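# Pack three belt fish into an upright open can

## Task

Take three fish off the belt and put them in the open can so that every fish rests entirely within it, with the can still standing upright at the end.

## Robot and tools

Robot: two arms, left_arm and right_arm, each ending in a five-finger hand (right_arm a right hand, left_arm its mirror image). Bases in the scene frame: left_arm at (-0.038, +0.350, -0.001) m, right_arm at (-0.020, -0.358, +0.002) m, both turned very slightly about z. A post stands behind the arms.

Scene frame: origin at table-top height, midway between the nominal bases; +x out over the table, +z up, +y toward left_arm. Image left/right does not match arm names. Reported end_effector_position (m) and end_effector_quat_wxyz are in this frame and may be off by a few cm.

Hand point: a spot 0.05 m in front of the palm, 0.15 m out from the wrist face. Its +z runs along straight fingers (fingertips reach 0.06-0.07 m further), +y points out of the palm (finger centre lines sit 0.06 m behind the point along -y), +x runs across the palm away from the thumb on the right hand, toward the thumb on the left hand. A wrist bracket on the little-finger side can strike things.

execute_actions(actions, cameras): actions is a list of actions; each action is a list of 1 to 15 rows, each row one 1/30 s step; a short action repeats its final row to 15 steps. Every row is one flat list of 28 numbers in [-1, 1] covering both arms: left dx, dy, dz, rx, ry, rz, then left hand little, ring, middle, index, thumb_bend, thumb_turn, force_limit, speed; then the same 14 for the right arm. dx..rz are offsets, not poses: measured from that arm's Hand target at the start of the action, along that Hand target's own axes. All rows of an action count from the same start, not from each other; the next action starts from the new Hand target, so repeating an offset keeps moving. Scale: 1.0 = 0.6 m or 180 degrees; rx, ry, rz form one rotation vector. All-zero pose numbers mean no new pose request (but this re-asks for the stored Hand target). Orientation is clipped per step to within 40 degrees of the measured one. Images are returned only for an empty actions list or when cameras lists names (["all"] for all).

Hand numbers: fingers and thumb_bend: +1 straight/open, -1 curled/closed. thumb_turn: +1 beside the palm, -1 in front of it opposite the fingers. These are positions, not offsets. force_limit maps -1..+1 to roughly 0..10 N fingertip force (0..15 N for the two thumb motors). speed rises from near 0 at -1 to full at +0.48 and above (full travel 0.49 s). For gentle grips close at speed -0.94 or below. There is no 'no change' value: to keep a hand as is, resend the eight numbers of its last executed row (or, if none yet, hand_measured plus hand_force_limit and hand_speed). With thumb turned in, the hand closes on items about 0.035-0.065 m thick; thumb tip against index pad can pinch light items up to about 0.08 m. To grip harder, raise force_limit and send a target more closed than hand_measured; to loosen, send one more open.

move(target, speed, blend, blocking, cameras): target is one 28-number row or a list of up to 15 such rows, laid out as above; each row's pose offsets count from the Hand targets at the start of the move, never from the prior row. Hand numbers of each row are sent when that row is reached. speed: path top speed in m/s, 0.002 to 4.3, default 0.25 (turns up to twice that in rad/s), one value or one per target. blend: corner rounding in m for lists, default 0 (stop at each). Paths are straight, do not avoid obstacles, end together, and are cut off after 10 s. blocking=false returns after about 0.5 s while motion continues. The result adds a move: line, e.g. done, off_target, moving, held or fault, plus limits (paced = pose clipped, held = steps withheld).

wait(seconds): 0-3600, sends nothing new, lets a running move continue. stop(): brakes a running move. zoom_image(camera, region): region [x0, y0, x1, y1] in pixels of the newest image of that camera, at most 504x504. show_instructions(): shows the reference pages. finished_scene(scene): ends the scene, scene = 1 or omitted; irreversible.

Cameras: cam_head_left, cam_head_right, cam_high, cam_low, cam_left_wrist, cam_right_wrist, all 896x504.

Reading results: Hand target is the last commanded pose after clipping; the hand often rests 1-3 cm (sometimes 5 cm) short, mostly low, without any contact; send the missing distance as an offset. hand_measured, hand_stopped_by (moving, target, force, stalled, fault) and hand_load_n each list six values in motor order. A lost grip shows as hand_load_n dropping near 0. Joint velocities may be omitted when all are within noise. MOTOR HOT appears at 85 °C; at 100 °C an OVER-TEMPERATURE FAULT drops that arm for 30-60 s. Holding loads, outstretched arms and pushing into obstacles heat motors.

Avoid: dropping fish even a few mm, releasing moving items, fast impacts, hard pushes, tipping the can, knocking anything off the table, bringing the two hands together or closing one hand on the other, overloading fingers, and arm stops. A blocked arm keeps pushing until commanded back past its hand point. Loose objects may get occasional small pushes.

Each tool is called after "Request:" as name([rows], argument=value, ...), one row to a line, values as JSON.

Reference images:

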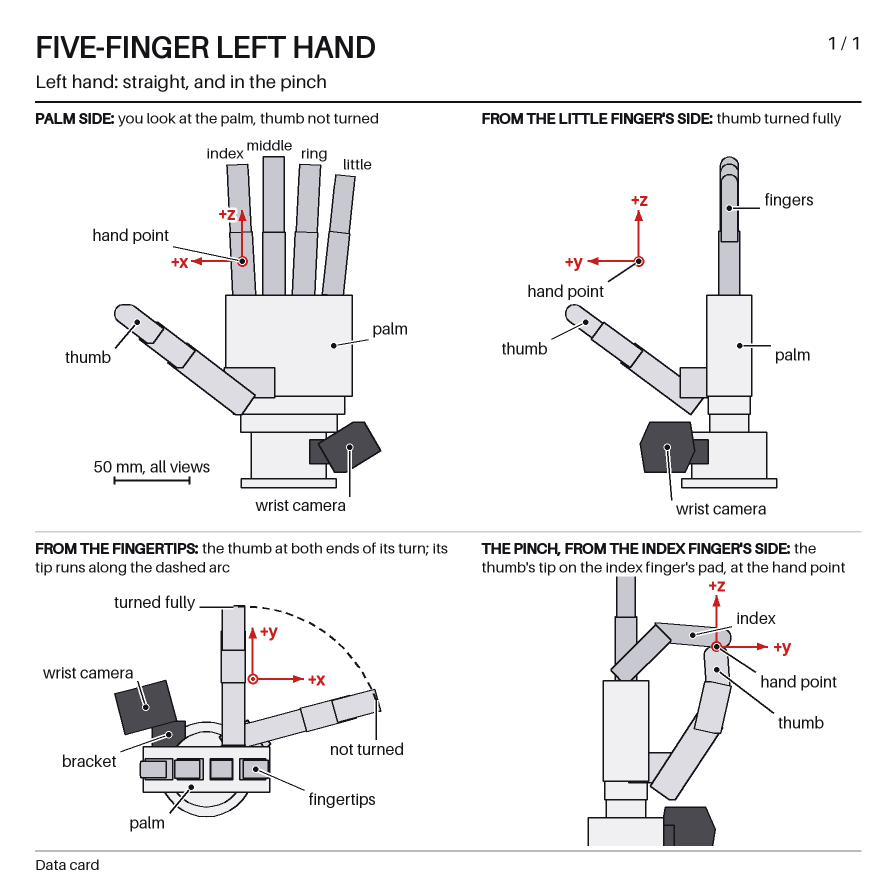

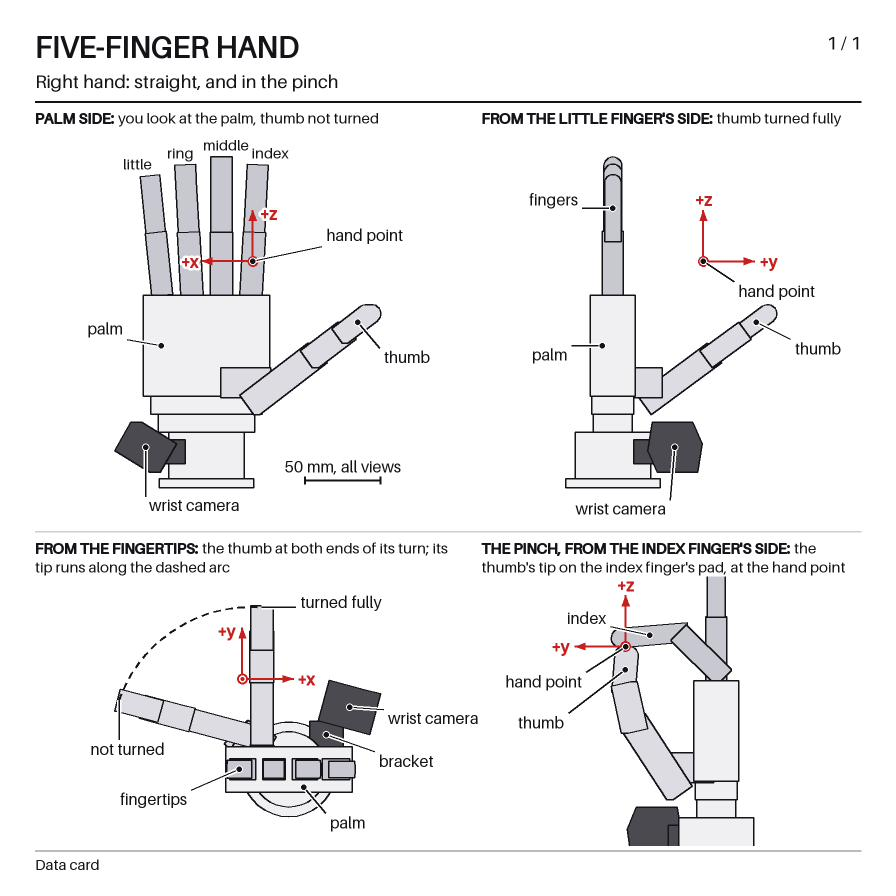

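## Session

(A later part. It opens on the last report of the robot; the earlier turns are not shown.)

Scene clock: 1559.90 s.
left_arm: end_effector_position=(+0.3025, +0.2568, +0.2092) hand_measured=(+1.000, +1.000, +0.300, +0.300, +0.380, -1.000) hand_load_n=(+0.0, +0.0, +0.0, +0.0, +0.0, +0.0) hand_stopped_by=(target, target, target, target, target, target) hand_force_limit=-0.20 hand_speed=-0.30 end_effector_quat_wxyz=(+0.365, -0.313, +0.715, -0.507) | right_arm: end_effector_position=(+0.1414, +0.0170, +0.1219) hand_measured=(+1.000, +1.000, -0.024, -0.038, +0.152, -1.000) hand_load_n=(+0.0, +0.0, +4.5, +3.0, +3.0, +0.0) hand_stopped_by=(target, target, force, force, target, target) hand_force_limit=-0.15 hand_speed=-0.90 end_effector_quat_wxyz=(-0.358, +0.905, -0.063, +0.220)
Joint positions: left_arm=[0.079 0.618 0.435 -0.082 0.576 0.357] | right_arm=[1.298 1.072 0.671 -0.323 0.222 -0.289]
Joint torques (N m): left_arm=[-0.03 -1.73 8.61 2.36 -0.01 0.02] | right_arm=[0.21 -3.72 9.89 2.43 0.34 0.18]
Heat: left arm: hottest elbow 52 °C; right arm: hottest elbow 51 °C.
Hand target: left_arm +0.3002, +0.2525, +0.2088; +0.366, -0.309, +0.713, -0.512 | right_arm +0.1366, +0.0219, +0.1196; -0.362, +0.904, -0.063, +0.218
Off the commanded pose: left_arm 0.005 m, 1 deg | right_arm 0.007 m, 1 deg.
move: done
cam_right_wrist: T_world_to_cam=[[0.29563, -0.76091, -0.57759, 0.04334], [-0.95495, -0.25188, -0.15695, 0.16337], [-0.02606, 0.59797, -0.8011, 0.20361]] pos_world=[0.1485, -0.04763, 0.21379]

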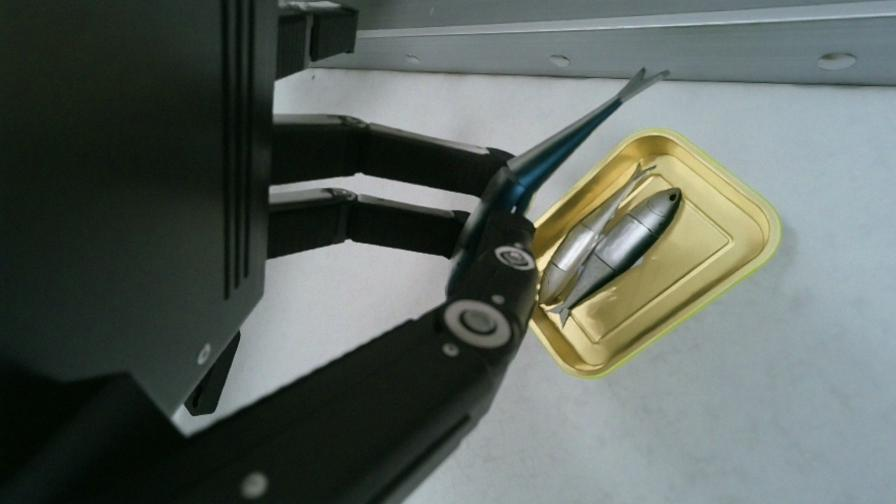

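Request:
move(target=[0,0,0,0,0,0,1,1,0.3,0.3,0.38,-1,-0.2,-0.3,-0.033,0.0545,0.0278,0,0,0,1,1,-0.25,-0.25,0.15,-1,-0.15,-0.9], speed=0.06, cameras=["cam_right_wrist","cam_low","cam_high"])

Request:
zoom_image(camera="cam_low", region=[420, 180, 520, 260])

Request:
zoom_image(camera="cam_high", region=[510, 160, 610, 240])

Scene clock: 1574.67 s.
left_arm: end_effector_position=(+0.3025, +0.2568, +0.2092) hand_measured=(+1.000, +1.000, +0.300, +0.300, +0.380, -1.000) hand_load_n=(+0.0, +0.0, +0.0, +0.0, +0.0, +0.0) hand_stopped_by=(target, target, target, target, target, target) hand_force_limit=-0.20 hand_speed=-0.30 end_effector_quat_wxyz=(+0.365, -0.313, +0.715, -0.507) | right_arm: end_effector_position=(+0.1329, +0.0096, +0.0824) hand_measured=(+1.000, +1.000, -0.024, -0.038, +0.152, -1.000) hand_load_n=(+0.0, +0.0, +4.0, +3.0, +3.5, +0.0) hand_stopped_by=(target, target, force, force, target, target) hand_force_limit=-0.15 hand_speed=-0.90 end_effector_quat_wxyz=(-0.358, +0.905, -0.062, +0.221)
Joint positions: left_arm=[0.079 0.618 0.435 -0.082 0.576 0.357] | right_arm=[1.318 1.105 0.576 -0.198 0.237 -0.278]
Joint torques (N m): left_arm=[-0.09 -2.14 8.65 2.33 0.04 -0.02] | right_arm=[0.32 -3.78 9.31 2.3 0.35 0.19]
Heat: left arm: hottest elbow 51 °C; right arm: hottest elbow 50 °C.
Hand target: left_arm +0.3002, +0.2525, +0.2088; +0.366, -0.309, +0.713, -0.512 | right_arm +0.1277, +0.0139, +0.0797; -0.362, +0.904, -0.063, +0.218
Off the commanded pose: left_arm 0.005 m, 1 deg | right_arm 0.007 m, 1 deg.
move: done
cam_right_wrist: T_world_to_cam=[[0.29788, -0.7606, -0.57685, 0.01701], [-0.95428, -0.2531, -0.15905, 0.1473], [-0.02503, 0.59785, -0.80121, 0.17604]] pos_world=[0.13991, -0.05503, 0.17428]
Images, in order (width x height): cam_high 896x504, cam_low 896x504, cam_right_wrist 896x504.

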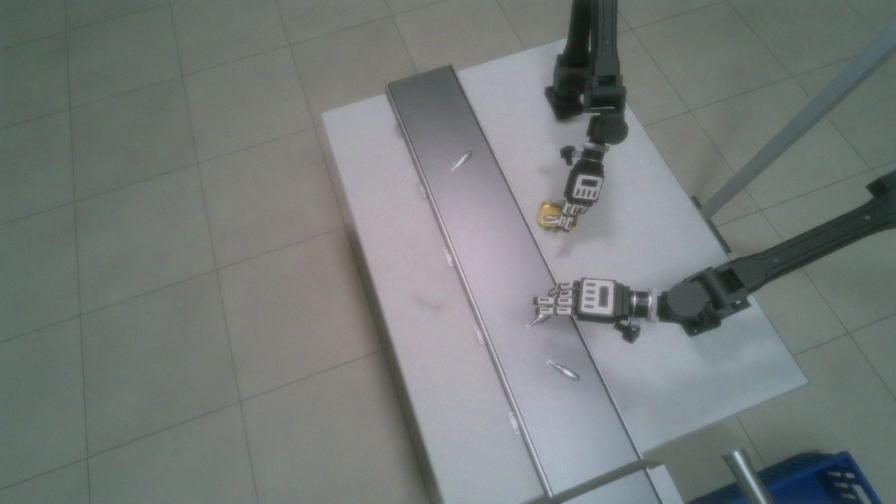

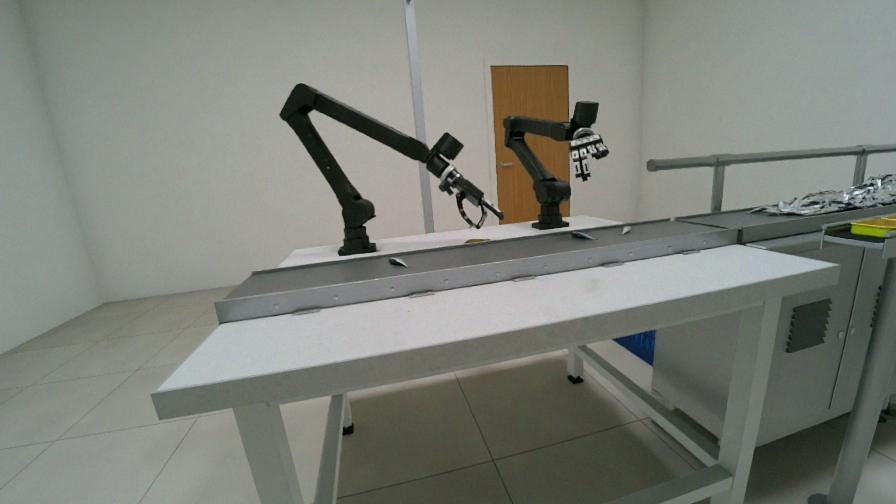

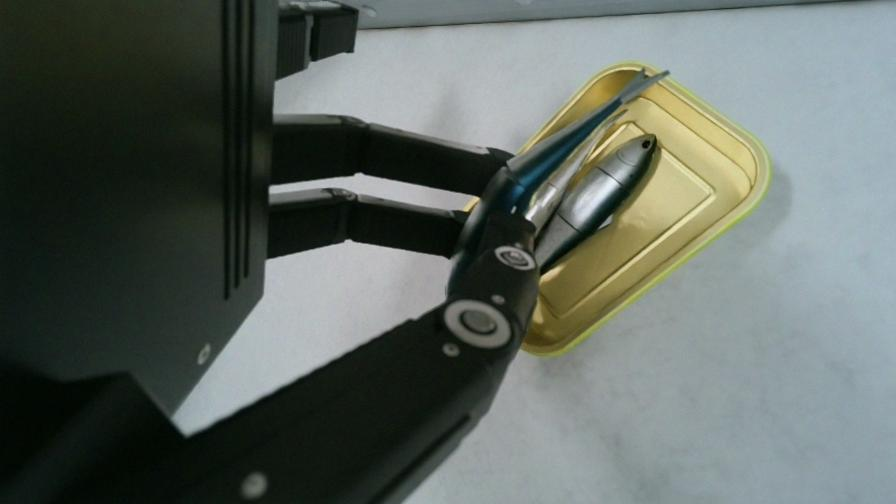

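Scaled by 5.040.

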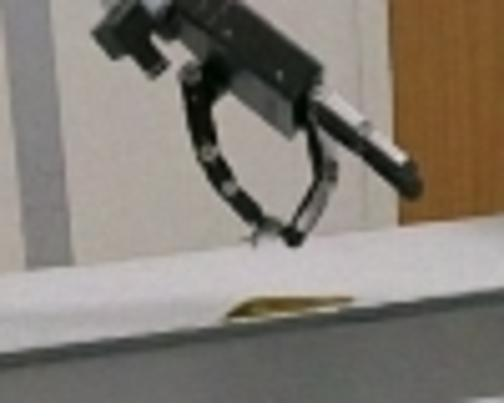

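Scaled by 5.040.

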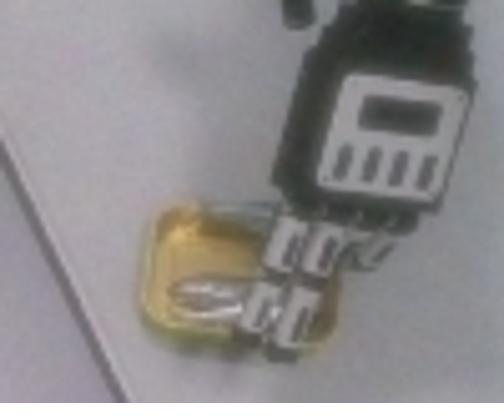

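Request:
move(target=[0,0,0,0,0,0,1,1,0.3,0.3,0.38,-1,-0.2,-0.3,-0.0185,0.0364,0.0343,0,0,0,1,1,-0.25,-0.25,0.15,-1,-0.15,-0.9], speed=0.05, cameras=["cam_right_wrist","cam_low","cam_high"])

Request:
zoom_image(camera="cam_low", region=[430, 190, 530, 270])

Request:
zoom_image(camera="cam_high", region=[510, 160, 610, 240])

Scene clock: 1587.80 s.
left_arm: end_effector_position=(+0.3025, +0.2568, +0.2092) hand_measured=(+1.000, +1.000, +0.300, +0.300, +0.380, -1.000) hand_load_n=(+0.0, +0.0, +0.0, +0.0, +0.0, +0.5) hand_stopped_by=(target, target, target, target, target, target) hand_force_limit=-0.20 hand_speed=-0.30 end_effector_quat_wxyz=(+0.365, -0.313, +0.715, -0.507) | right_arm: end_effector_position=(+0.1330, +0.0100, +0.0504) hand_measured=(+1.000, +1.000, -0.024, -0.038, +0.152, -1.000) hand_load_n=(+0.0, +0.0, +4.5, +3.0, +3.5, +0.0) hand_stopped_by=(target, target, force, force, target, target) hand_force_limit=-0.15 hand_speed=-0.90 end_effector_quat_wxyz=(-0.358, +0.905, -0.062, +0.221)
Joint positions: left_arm=[0.079 0.618 0.435 -0.082 0.576 0.357] | right_arm=[1.318 1.176 0.525 -0.076 0.237 -0.278]
Joint torques (N m): left_arm=[0.03 -2.37 8.62 2.35 0.01 0.02] | right_arm=[0.32 -4.19 8.66 2.48 0.34 0.2]
Heat: left arm: hottest elbow 51 °C; right arm: hottest elbow 50 °C.
Hand target: left_arm +0.3002, +0.2525, +0.2088; +0.366, -0.309, +0.713, -0.512 | right_arm +0.1277, +0.0138, +0.0476; -0.362, +0.904, -0.063, +0.218
Off the commanded pose: left_arm 0.005 m, 1 deg | right_arm 0.007 m, 1 deg.
move: done
cam_right_wrist: T_world_to_cam=[[0.29788, -0.7606, -0.57685, -0.00121], [-0.95428, -0.2531, -0.15905, 0.1425], [-0.02503, 0.59785, -0.80121, 0.15017]] pos_world=[0.14011, -0.05463, 0.14228]
Images, in order (width x height): cam_high 896x504, cam_low 896x504, cam_right_wrist 896x504.

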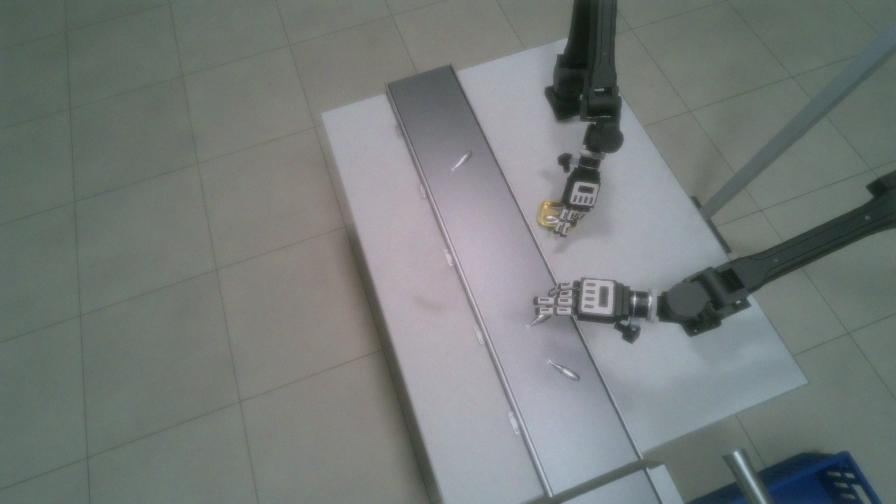

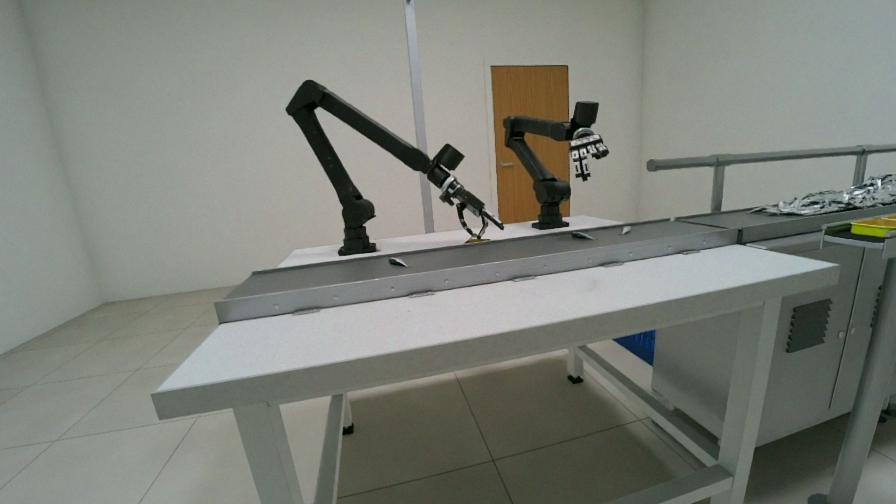

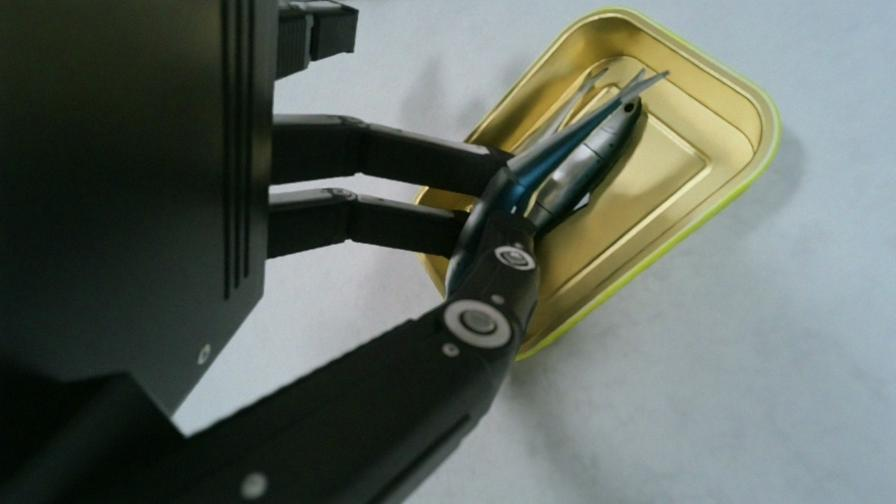

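Scaled by 5.040.

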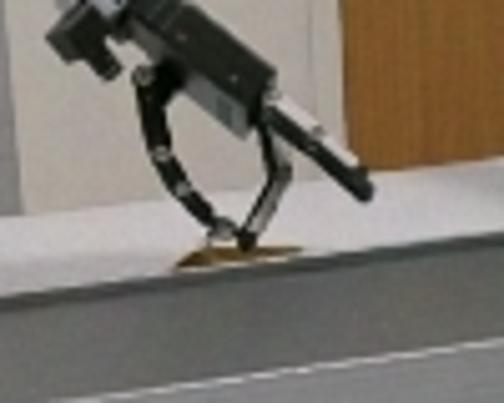

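Scaled by 5.040.

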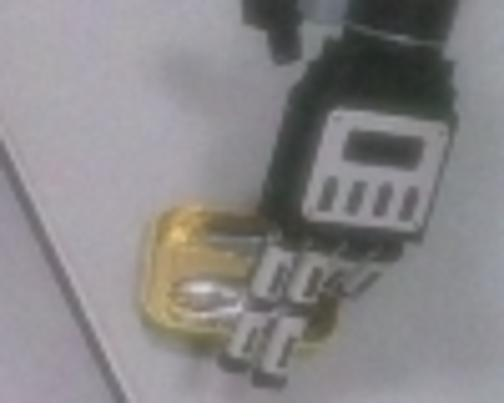

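Request:
move(target=[0,0,0,0,0,0,1,1,0.3,0.3,0.38,-1,-0.2,-0.3,-0.0058,0.0114,0.0107,0,0,0,1,1,-0.25,-0.25,0.15,-1,-0.15,-0.9], speed=0.03, cameras=["cam_right_wrist"])

Scene clock: 1603.10 s.
left_arm: end_effector_position=(+0.3025, +0.2568, +0.2092) hand_measured=(+1.000, +1.000, +0.300, +0.300, +0.380, -1.000) hand_load_n=(-0.5, +0.0, +0.0, +0.0, +0.0, +0.0) hand_stopped_by=(target, target, target, target, target, target) hand_force_limit=-0.20 hand_speed=-0.30 end_effector_quat_wxyz=(+0.365, -0.313, +0.715, -0.507) | right_arm: end_effector_position=(+0.1331, +0.0102, +0.0404) hand_measured=(+1.000, +1.000, -0.024, -0.038, +0.152, -1.000) hand_load_n=(+0.0, +0.0, +4.5, +3.0, +3.5, +0.0) hand_stopped_by=(target, target, force, force, target, target) hand_force_limit=-0.15 hand_speed=-0.90 end_effector_quat_wxyz=(-0.358, +0.905, -0.062, +0.221)
Joint positions: left_arm=[0.079 0.618 0.435 -0.082 0.576 0.357] | right_arm=[1.318 1.201 0.51 -0.035 0.237 -0.278]
Joint torques (N m): left_arm=[0.5 -1.96 8.65 2.44 0 0] | right_arm=[0.44 -4.13 8.51 2.54 0.33 0.18]
Heat: left arm: hottest elbow 51 °C; right arm: hottest elbow 48 °C.
Hand target: left_arm +0.3002, +0.2525, +0.2088; +0.366, -0.309, +0.713, -0.512 | right_arm +0.1278, +0.0138, +0.0376; -0.362, +0.904, -0.063, +0.218
Off the commanded pose: left_arm 0.005 m, 1 deg | right_arm 0.007 m, 1 deg.
move: done
cam_right_wrist: T_world_to_cam=[[0.2979, -0.76035, -0.57717, -0.00677], [-0.95427, -0.25306, -0.15917, 0.14098], [-0.02503, 0.59819, -0.80096, 0.14202]] pos_world=[0.14011, -0.05443, 0.13229]

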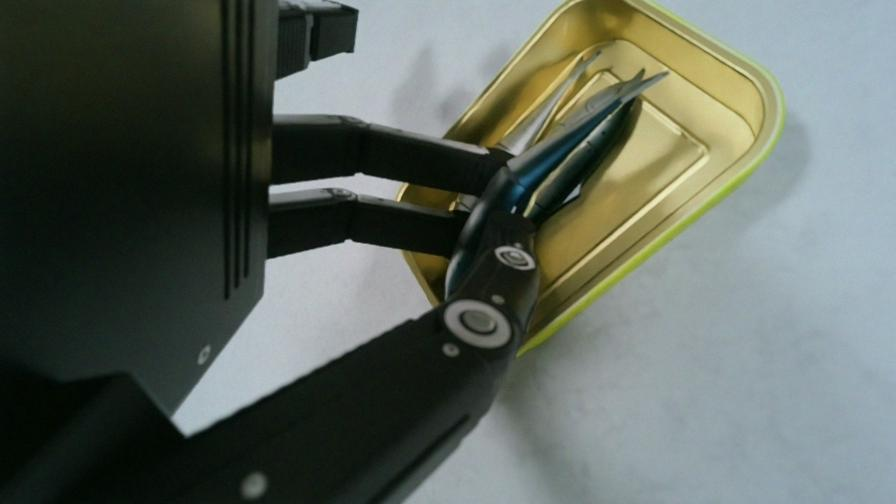

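Request:
move(target=[0,0,0,0,0,0,1,1,0.3,0.3,0.38,-1,-0.2,-0.3,-0.0035,0.0068,0.0064,0,0,0,1,1,-0.25,-0.25,0.15,-1,-0.15,-0.9], speed=0.03, cameras=["cam_right_wrist"])

Scene clock: 1609.63 s.
left_arm: end_effector_position=(+0.3025, +0.2568, +0.2092) hand_measured=(+1.000, +1.000, +0.300, +0.300, +0.380, -1.000) hand_load_n=(+0.0, +0.0, +0.0, +0.0, +0.0, +0.0) hand_stopped_by=(target, target, target, target, target, target) hand_force_limit=-0.20 hand_speed=-0.30 end_effector_quat_wxyz=(+0.365, -0.313, +0.715, -0.507) | right_arm: end_effector_position=(+0.1331, +0.0104, +0.0346) hand_measured=(+1.000, +1.000, -0.024, -0.038, +0.152, -1.000) hand_load_n=(+0.0, +0.0, +4.5, +3.0, +3.5, +0.0) hand_stopped_by=(target, target, force, force, target, target) hand_force_limit=-0.15 hand_speed=-0.90 end_effector_quat_wxyz=(-0.358, +0.905, -0.062, +0.221)
Joint positions: left_arm=[0.079 0.618 0.435 -0.082 0.576 0.357] | right_arm=[1.318 1.217 0.502 -0.011 0.237 -0.278]
Joint torques (N m): left_arm=[0.21 -2.14 8.54 2.26 0.01 0.01] | right_arm=[0.38 -4.31 8.28 2.47 0.34 0.2]
Heat: left arm: hottest elbow 50 °C; right arm: hottest elbow 48 °C.
Hand target: left_arm +0.3002, +0.2525, +0.2088; +0.366, -0.309, +0.713, -0.512 | right_arm +0.1278, +0.0139, +0.0318; -0.362, +0.904, -0.063, +0.218
Off the commanded pose: left_arm 0.005 m, 1 deg | right_arm 0.007 m, 1 deg.
move: done
cam_right_wrist: T_world_to_cam=[[0.298, -0.76013, -0.5774, -0.00997], [-0.95424, -0.25302, -0.1594, 0.14023], [-0.02493, 0.59848, -0.80075, 0.13723]] pos_world=[0.1402, -0.05423, 0.12649]

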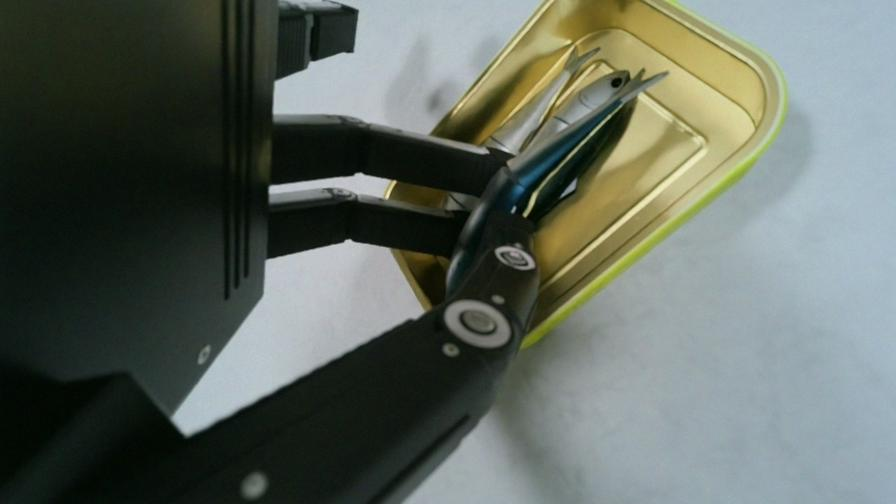

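Request:
move(target=[0,0,0,0,0,0,1,1,0.3,0.3,0.38,-1,-0.2,-0.3,-0.0029,0.0057,0.0054,0,0,0,1,1,-0.25,-0.25,0.15,-1,-0.15,-0.9], speed=0.03, cameras=["cam_right_wrist","cam_low"])

Request:
zoom_image(camera="cam_low", region=[430, 190, 530, 270])

Scene clock: 1616.47 s.
left_arm: end_effector_position=(+0.3025, +0.2568, +0.2092) hand_measured=(+1.000, +1.000, +0.300, +0.300, +0.380, -1.000) hand_load_n=(+0.0, +0.0, +0.0, +0.0, +0.0, +0.0) hand_stopped_by=(target, target, target, target, target, target) hand_force_limit=-0.20 hand_speed=-0.30 end_effector_quat_wxyz=(+0.365, -0.313, +0.715, -0.507) | right_arm: end_effector_position=(+0.1334, +0.0113, +0.0306) hand_measured=(+1.000, +1.000, -0.024, -0.038, +0.152, -1.000) hand_load_n=(+0.0, +0.0, +4.5, +3.0, +3.5, +0.0) hand_stopped_by=(target, target, force, force, target, target) hand_force_limit=-0.15 hand_speed=-0.90 end_effector_quat_wxyz=(-0.360, +0.904, -0.062, +0.221)
Joint positions: left_arm=[0.079 0.618 0.435 -0.082 0.576 0.357] | right_arm=[1.318 1.23 0.497 0.01 0.237 -0.278]
Joint torques (N m): left_arm=[-0.26 -2.61 8.64 2.33 0.01 -0.01] | right_arm=[0.5 -4.01 8.08 2.32 0.35 0.2]
Heat: left arm: hottest elbow 50 °C; right arm: hottest elbow 47 °C.
Hand target: left_arm +0.3002, +0.2525, +0.2088; +0.366, -0.309, +0.713, -0.512 | right_arm +0.1278, +0.0139, +0.0268; -0.362, +0.904, -0.063, +0.218
Off the commanded pose: left_arm 0.005 m, 1 deg | right_arm 0.007 m, 1 deg.
move: done
cam_right_wrist: T_world_to_cam=[[0.29843, -0.75869, -0.57907, -0.01177], [-0.95412, -0.25255, -0.16083, 0.14009], [-0.02422, 0.6005, -0.79926, 0.13334]] pos_world=[0.14041, -0.05362, 0.12229]
Images, in order (width x height): cam_low 896x504, cam_right_wrist 896x504.

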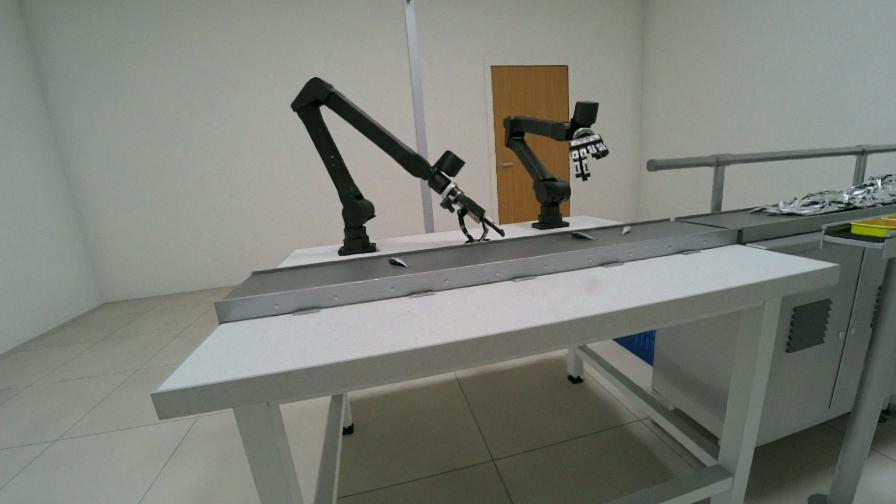

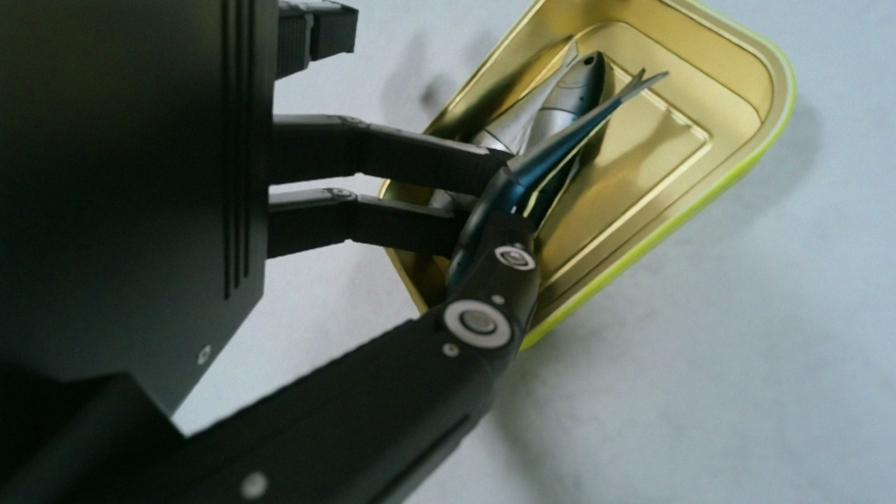

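Scaled by 5.040.

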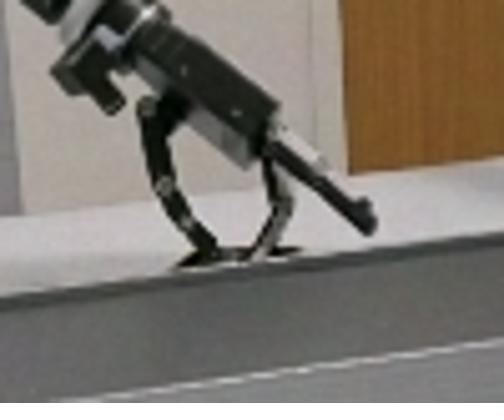

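Request:
move(target=[0,0,0,0,0,0,1,1,0.3,0.3,0.38,-1,-0.2,-0.3,-0.0023,0.0045,0.0043,0,0,0,1,1,-0.25,-0.25,0.15,-1,-0.15,-0.9], speed=0.03, cameras=["cam_right_wrist"])

Scene clock: 1622.17 s.
left_arm: end_effector_position=(+0.3025, +0.2568, +0.2092) hand_measured=(+1.000, +1.000, +0.300, +0.300, +0.380, -1.000) hand_load_n=(+0.0, +0.0, +0.0, +0.0, +0.5, +0.0) hand_stopped_by=(target, target, target, target, target, target) hand_force_limit=-0.20 hand_speed=-0.30 end_effector_quat_wxyz=(+0.365, -0.313, +0.715, -0.507) | right_arm: end_effector_position=(+0.1335, +0.0121, +0.0275) hand_measured=(+1.000, +1.000, -0.024, -0.038, +0.152, -1.000) hand_load_n=(+0.0, +0.0, +4.0, +3.0, +3.5, +0.0) hand_stopped_by=(target, target, force, force, target, target) hand_force_limit=-0.15 hand_speed=-0.90 end_effector_quat_wxyz=(-0.361, +0.904, -0.062, +0.222)
Joint positions: left_arm=[0.079 0.618 0.435 -0.082 0.576 0.357] | right_arm=[1.318 1.241 0.493 0.028 0.237 -0.278]
Joint torques (N m): left_arm=[0.32 -2.32 8.54 2.26 0 -0.01] | right_arm=[0.44 -3.9 7.95 2.32 0.35 0.2]
Heat: left arm: hottest elbow 50 °C; right arm: hottest elbow 46 °C.
Hand target: left_arm +0.3002, +0.2525, +0.2088; +0.366, -0.309, +0.713, -0.512 | right_arm +0.1277, +0.0140, +0.0227; -0.362, +0.904, -0.063, +0.218
Off the commanded pose: left_arm 0.005 m, 1 deg | right_arm 0.008 m, 0 deg.
move: done
cam_right_wrist: T_world_to_cam=[[0.29921, -0.7571, -0.58075, -0.01304], [-0.95389, -0.25253, -0.16225, 0.13986], [-0.02382, 0.60252, -0.79775, 0.13021]] pos_world=[0.14041, -0.05301, 0.119]

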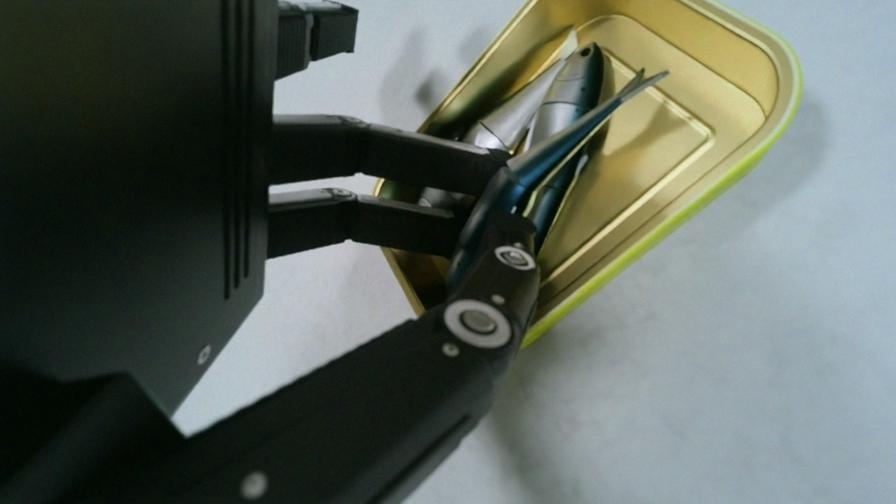

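Request:
move(target=[0,0,0,0,0,0,1,1,0.3,0.3,0.38,-1,-0.2,-0.3,0,0,0,0,0,0,1,1,-0.25,-0.25,0.4,-1,-0.15,-0.8], speed=0.03, cameras=["cam_right_wrist","cam_high","cam_head_left"])

Scene clock: 1628.90 s.
left_arm: end_effector_position=(+0.3025, +0.2568, +0.2092) hand_measured=(+1.000, +1.000, +0.300, +0.300, +0.380, -1.000) hand_load_n=(+0.0, +0.0, +0.0, +0.0, +0.0, +0.0) hand_stopped_by=(target, target, target, target, target, target) hand_force_limit=-0.20 hand_speed=-0.30 end_effector_quat_wxyz=(+0.365, -0.313, +0.715, -0.507) | right_arm: end_effector_position=(+0.1335, +0.0120, +0.0271) hand_measured=(+1.000, +1.000, -0.026, -0.040, +0.400, -1.000) hand_load_n=(+0.0, +0.0, +0.0, +0.0, +0.0, +0.0) hand_stopped_by=(target, target, force, force, target, target) hand_force_limit=-0.15 hand_speed=-0.80 end_effector_quat_wxyz=(-0.360, +0.904, -0.062, +0.222)
Joint positions: left_arm=[0.079 0.618 0.435 -0.082 0.576 0.357] | right_arm=[1.318 1.242 0.493 0.028 0.237 -0.278]
Joint torques (N m): left_arm=[-0.44 -2.2 8.59 2.3 -0.01 -0.01] | right_arm=[0.21 -4.25 7.94 2.44 0.34 0.19]
Heat: left arm: hottest elbow 50 °C; right arm: hottest elbow 46 °C.
Hand target: left_arm +0.3002, +0.2525, +0.2088; +0.366, -0.309, +0.713, -0.512 | right_arm +0.1277, +0.0140, +0.0227; -0.362, +0.904, -0.063, +0.218
Off the commanded pose: left_arm 0.005 m, 1 deg | right_arm 0.008 m, 0 deg.
move: done
cam_right_wrist: T_world_to_cam=[[0.29896, -0.75778, -0.57999, -0.01331], [-0.95396, -0.25269, -0.16158, 0.13973], [-0.02412, 0.6016, -0.79844, 0.13005]] pos_world=[0.14041, -0.05301, 0.11869]
Images, in order (width x height): cam_head_left 896x504, cam_high 896x504, cam_right_wrist 896x504.

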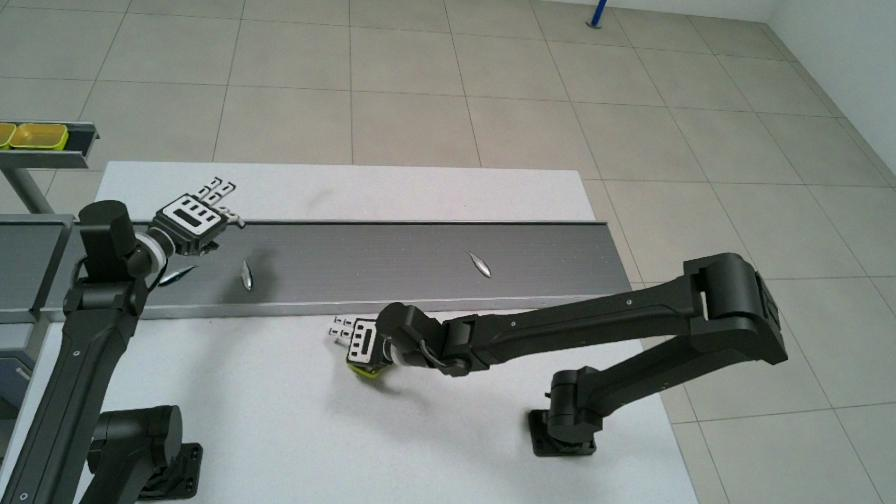

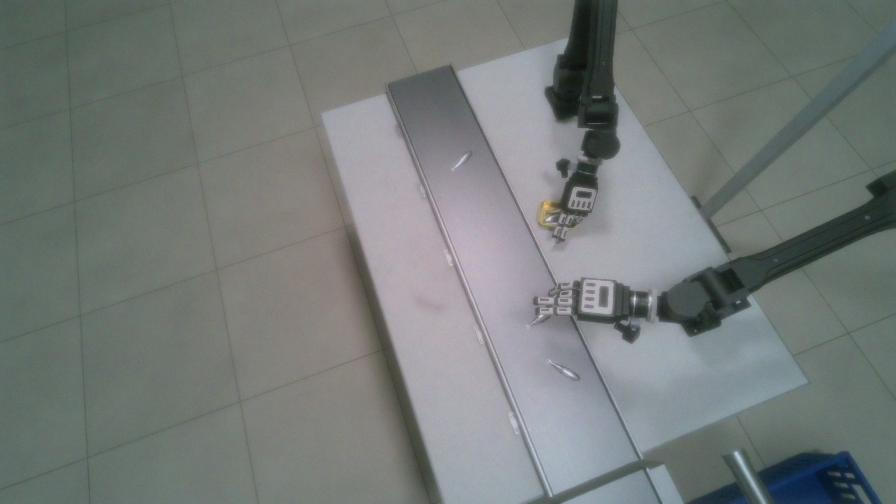

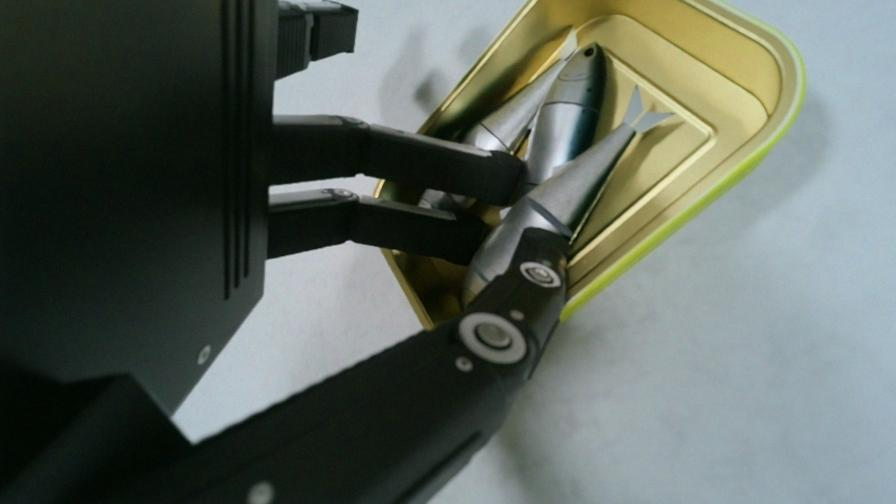

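Request:
move([
  [0,0,0,0,0,0,1,1,0.3,0.3,0.38,-1,-0.2,-0.3,0.0197,-0.0435,-0.0208,0,0,0,1,1,-0.25,-0.25,0.4,-1,-0.15,-0.8],
  [0,0,0,0,0,0,1,1,0.3,0.3,0.38,-1,-0.2,-0.3,0.0545,-0.1117,-0.0852,0,0,0,1,1,-0.25,-0.25,0.4,-1,-0.15,-0.8],
], speed=0.05, blend=[0.01,0], cameras=["cam_right_wrist","cam_high","cam_head_left"])

Scene clock: 1639.33 s.
left_arm: end_effector_position=(+0.3025, +0.2568, +0.2092) hand_measured=(+1.000, +1.000, +0.300, +0.300, +0.380, -1.000) hand_load_n=(+0.0, +0.0, +0.0, +0.0, +0.0, +0.0) hand_stopped_by=(target, target, target, target, target, target) hand_force_limit=-0.20 hand_speed=-0.30 end_effector_quat_wxyz=(+0.365, -0.313, +0.715, -0.507) | right_arm: end_effector_position=(+0.1307, +0.0033, +0.0883) hand_measured=(+1.000, +1.000, -0.026, -0.040, +0.400, -1.000) hand_load_n=(+0.0, +0.0, +0.0, +0.0, +0.0, +0.0) hand_stopped_by=(target, target, force, force, target, target) hand_force_limit=-0.15 hand_speed=-0.80 end_effector_quat_wxyz=(-0.340, +0.913, -0.060, +0.216)
Joint positions: left_arm=[0.079 0.618 0.435 -0.082 0.576 0.357] | right_arm=[1.318 1.092 0.605 -0.281 0.237 -0.278]
Joint torques (N m): left_arm=[0.21 -2.55 8.58 2.43 0.02 -0.03] | right_arm=[0.09 -5.25 13.81 1.59 0.19 0.17]
Heat: left arm: hottest elbow 50 °C; right arm: hottest elbow 46 °C.
Hand target: left_arm +0.3002, +0.2525, +0.2088; +0.366, -0.309, +0.713, -0.512 | right_arm +0.1316, +0.0219, +0.1127; -0.362, +0.904, -0.063, +0.218
Off the commanded pose: left_arm 0.005 m, 1 deg | right_arm 0.031 m, 3 deg.
move: off_target (right_arm)
cam_right_wrist: T_world_to_cam=[[0.29097, -0.783, -0.54978, 0.0149], [-0.95607, -0.25936, -0.13662, 0.14288], [-0.03562, 0.56537, -0.82406, 0.18797]] pos_world=[0.13897, -0.05755, 0.18262]
Images, in order (width x height): cam_head_left 896x504, cam_high 896x504, cam_right_wrist 896x504.

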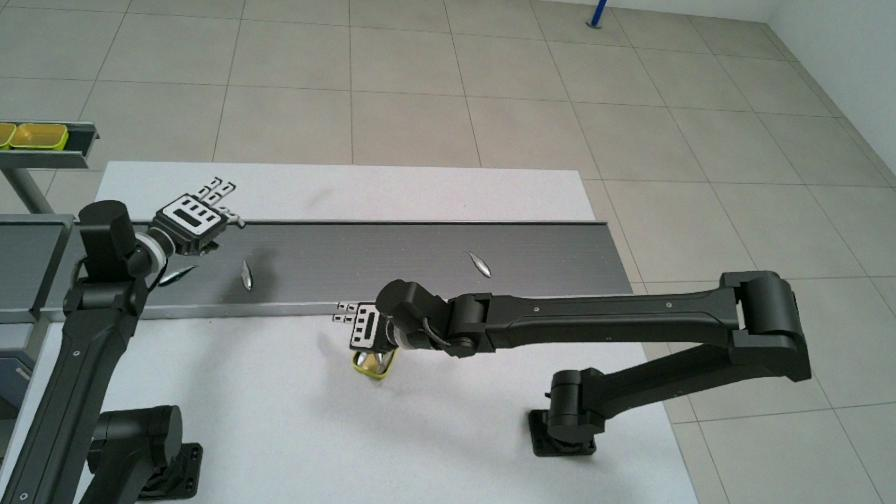

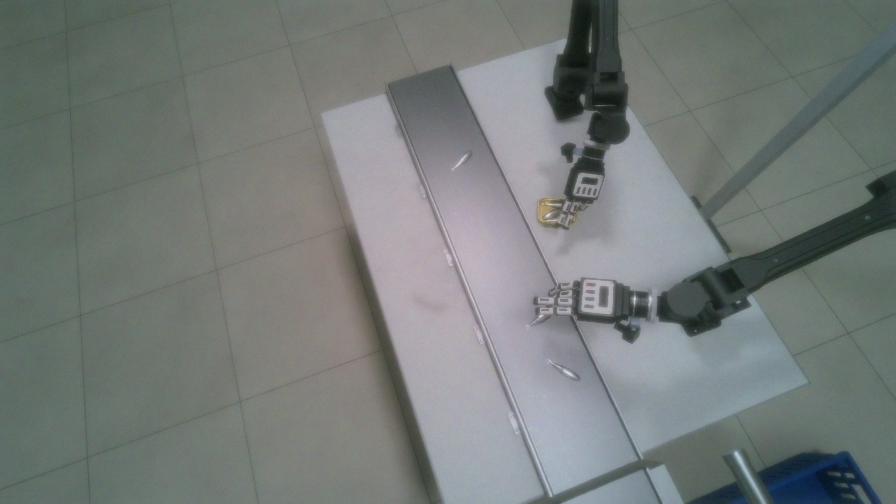

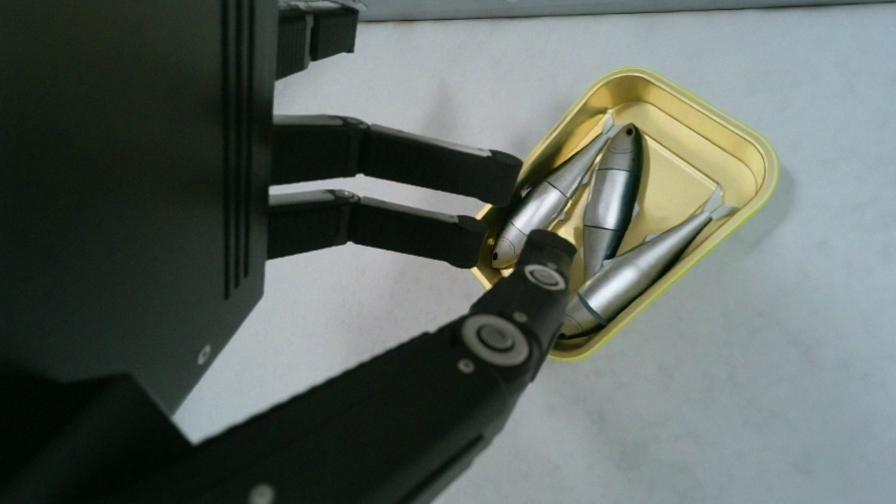

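Request:
move(target=[0,0,0,0,0,0,1,1,0.3,0.3,0.38,-1,-0.2,-0.3,0.1144,0.0914,-0.2426,0,0,0,1,1,-0.25,-0.25,0.4,-1,-0.15,-0.8], speed=0.12, cameras=["cam_head_right","cam_high","cam_low"])

Request:
zoom_image(camera="cam_head_right", region=[340, 305, 425, 385])

Request:
zoom_image(camera="cam_high", region=[520, 180, 600, 240])

Request:
zoom_image(camera="cam_low", region=[450, 220, 510, 260])

Scene clock: 1648.13 s.
left_arm: end_effector_position=(+0.3025, +0.2568, +0.2092) hand_measured=(+1.000, +1.000, +0.300, +0.300, +0.380, -1.000) hand_load_n=(+0.0, +0.0, +0.0, +0.0, +0.0, +0.0) hand_stopped_by=(target, target, target, target, target, target) hand_force_limit=-0.20 hand_speed=-0.30 end_effector_quat_wxyz=(+0.365, -0.313, +0.715, -0.507) | right_arm: end_effector_position=(+0.1269, -0.1271, +0.1822) hand_measured=(+1.000, +1.000, -0.026, -0.040, +0.400, -1.000) hand_load_n=(+0.0, +0.0, +0.0, +0.0, +0.0, +0.0) hand_stopped_by=(target, target, force, force, target, target) hand_force_limit=-0.15 hand_speed=-0.80 end_effector_quat_wxyz=(-0.358, +0.908, -0.063, +0.211)
Joint positions: left_arm=[0.079 0.618 0.435 -0.082 0.576 0.357] | right_arm=[1.083 0.549 0.605 -0.771 0.044 -0.424]
Joint torques (N m): left_arm=[-0.21 -2.2 8.64 2.36 0.02 -0.03] | right_arm=[-1.85 0.73 12.59 1.59 -0.06 -0.11]
Heat: left arm: hottest elbow 50 °C; right arm: hottest elbow 49 °C.
Hand target: left_arm +0.3002, +0.2525, +0.2088; +0.366, -0.309, +0.713, -0.512 | right_arm +0.1316, -0.1281, +0.1927; -0.362, +0.904, -0.063, +0.218
Off the commanded pose: left_arm 0.005 m, 1 deg | right_arm 0.012 m, 1 deg.
move: off_target (right_arm)

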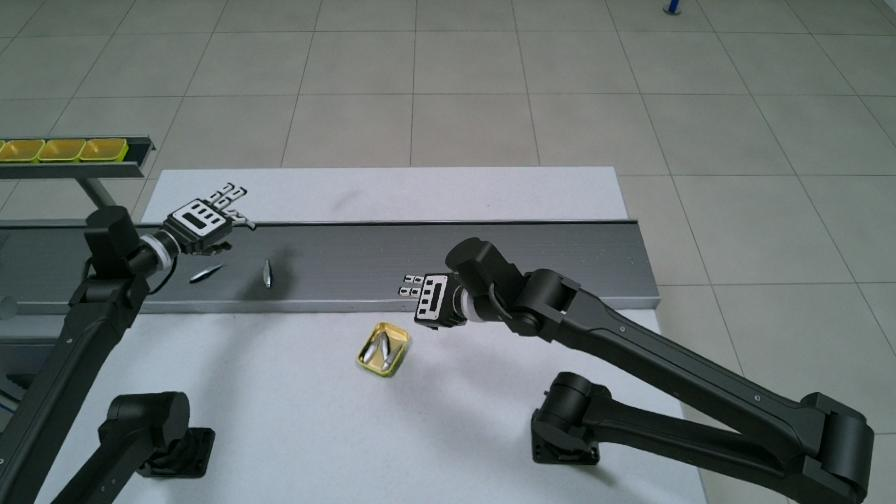

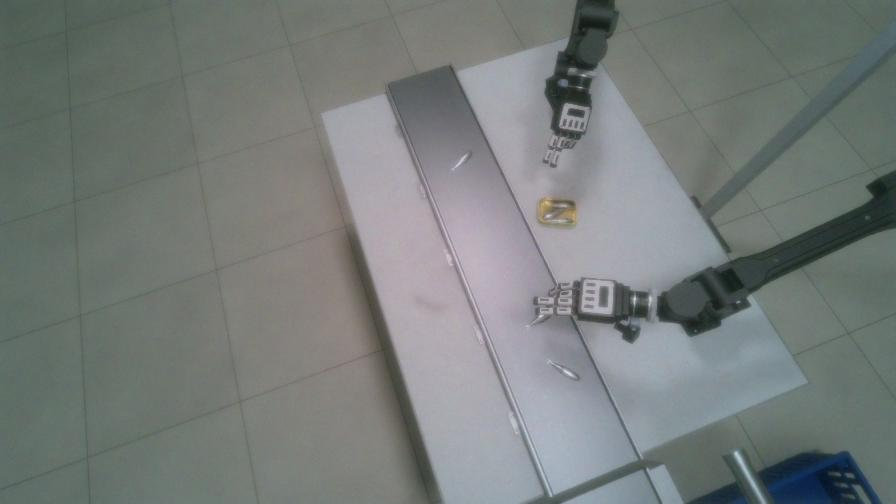

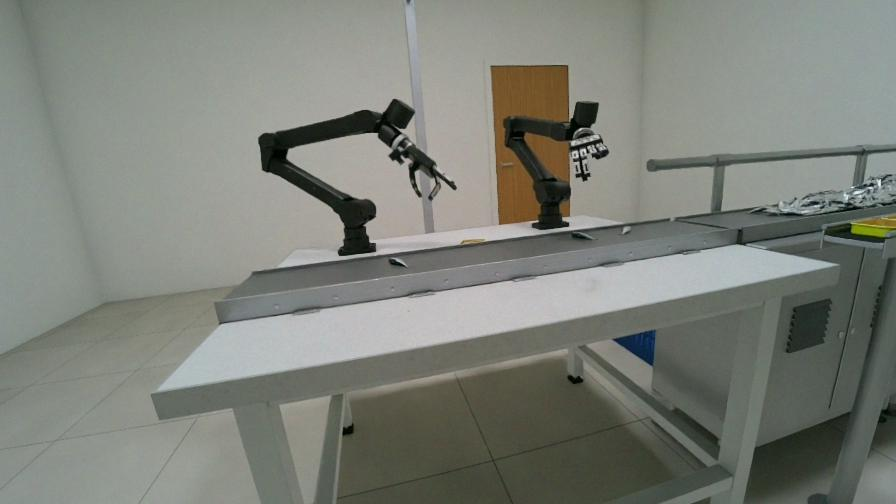

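Scaled by 5.929.

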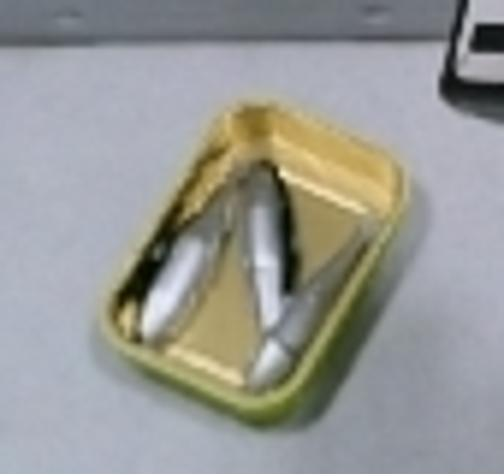

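Scaled by 6.300.

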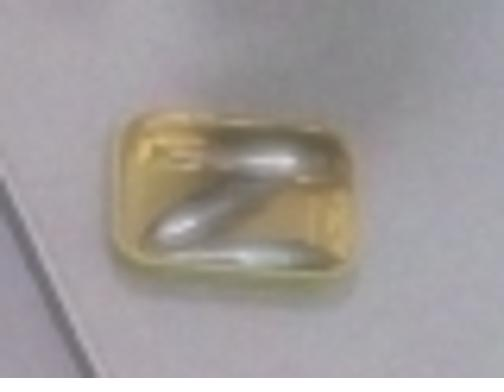

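Scaled by 8.400.

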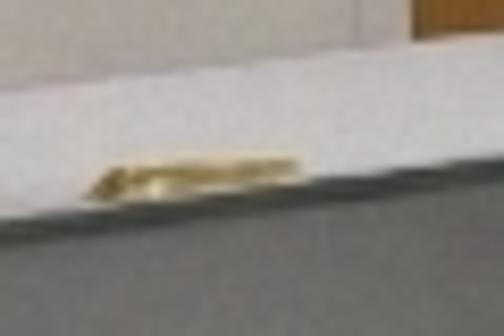

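Request:
finished_scene()

The scene is finished: the task was done.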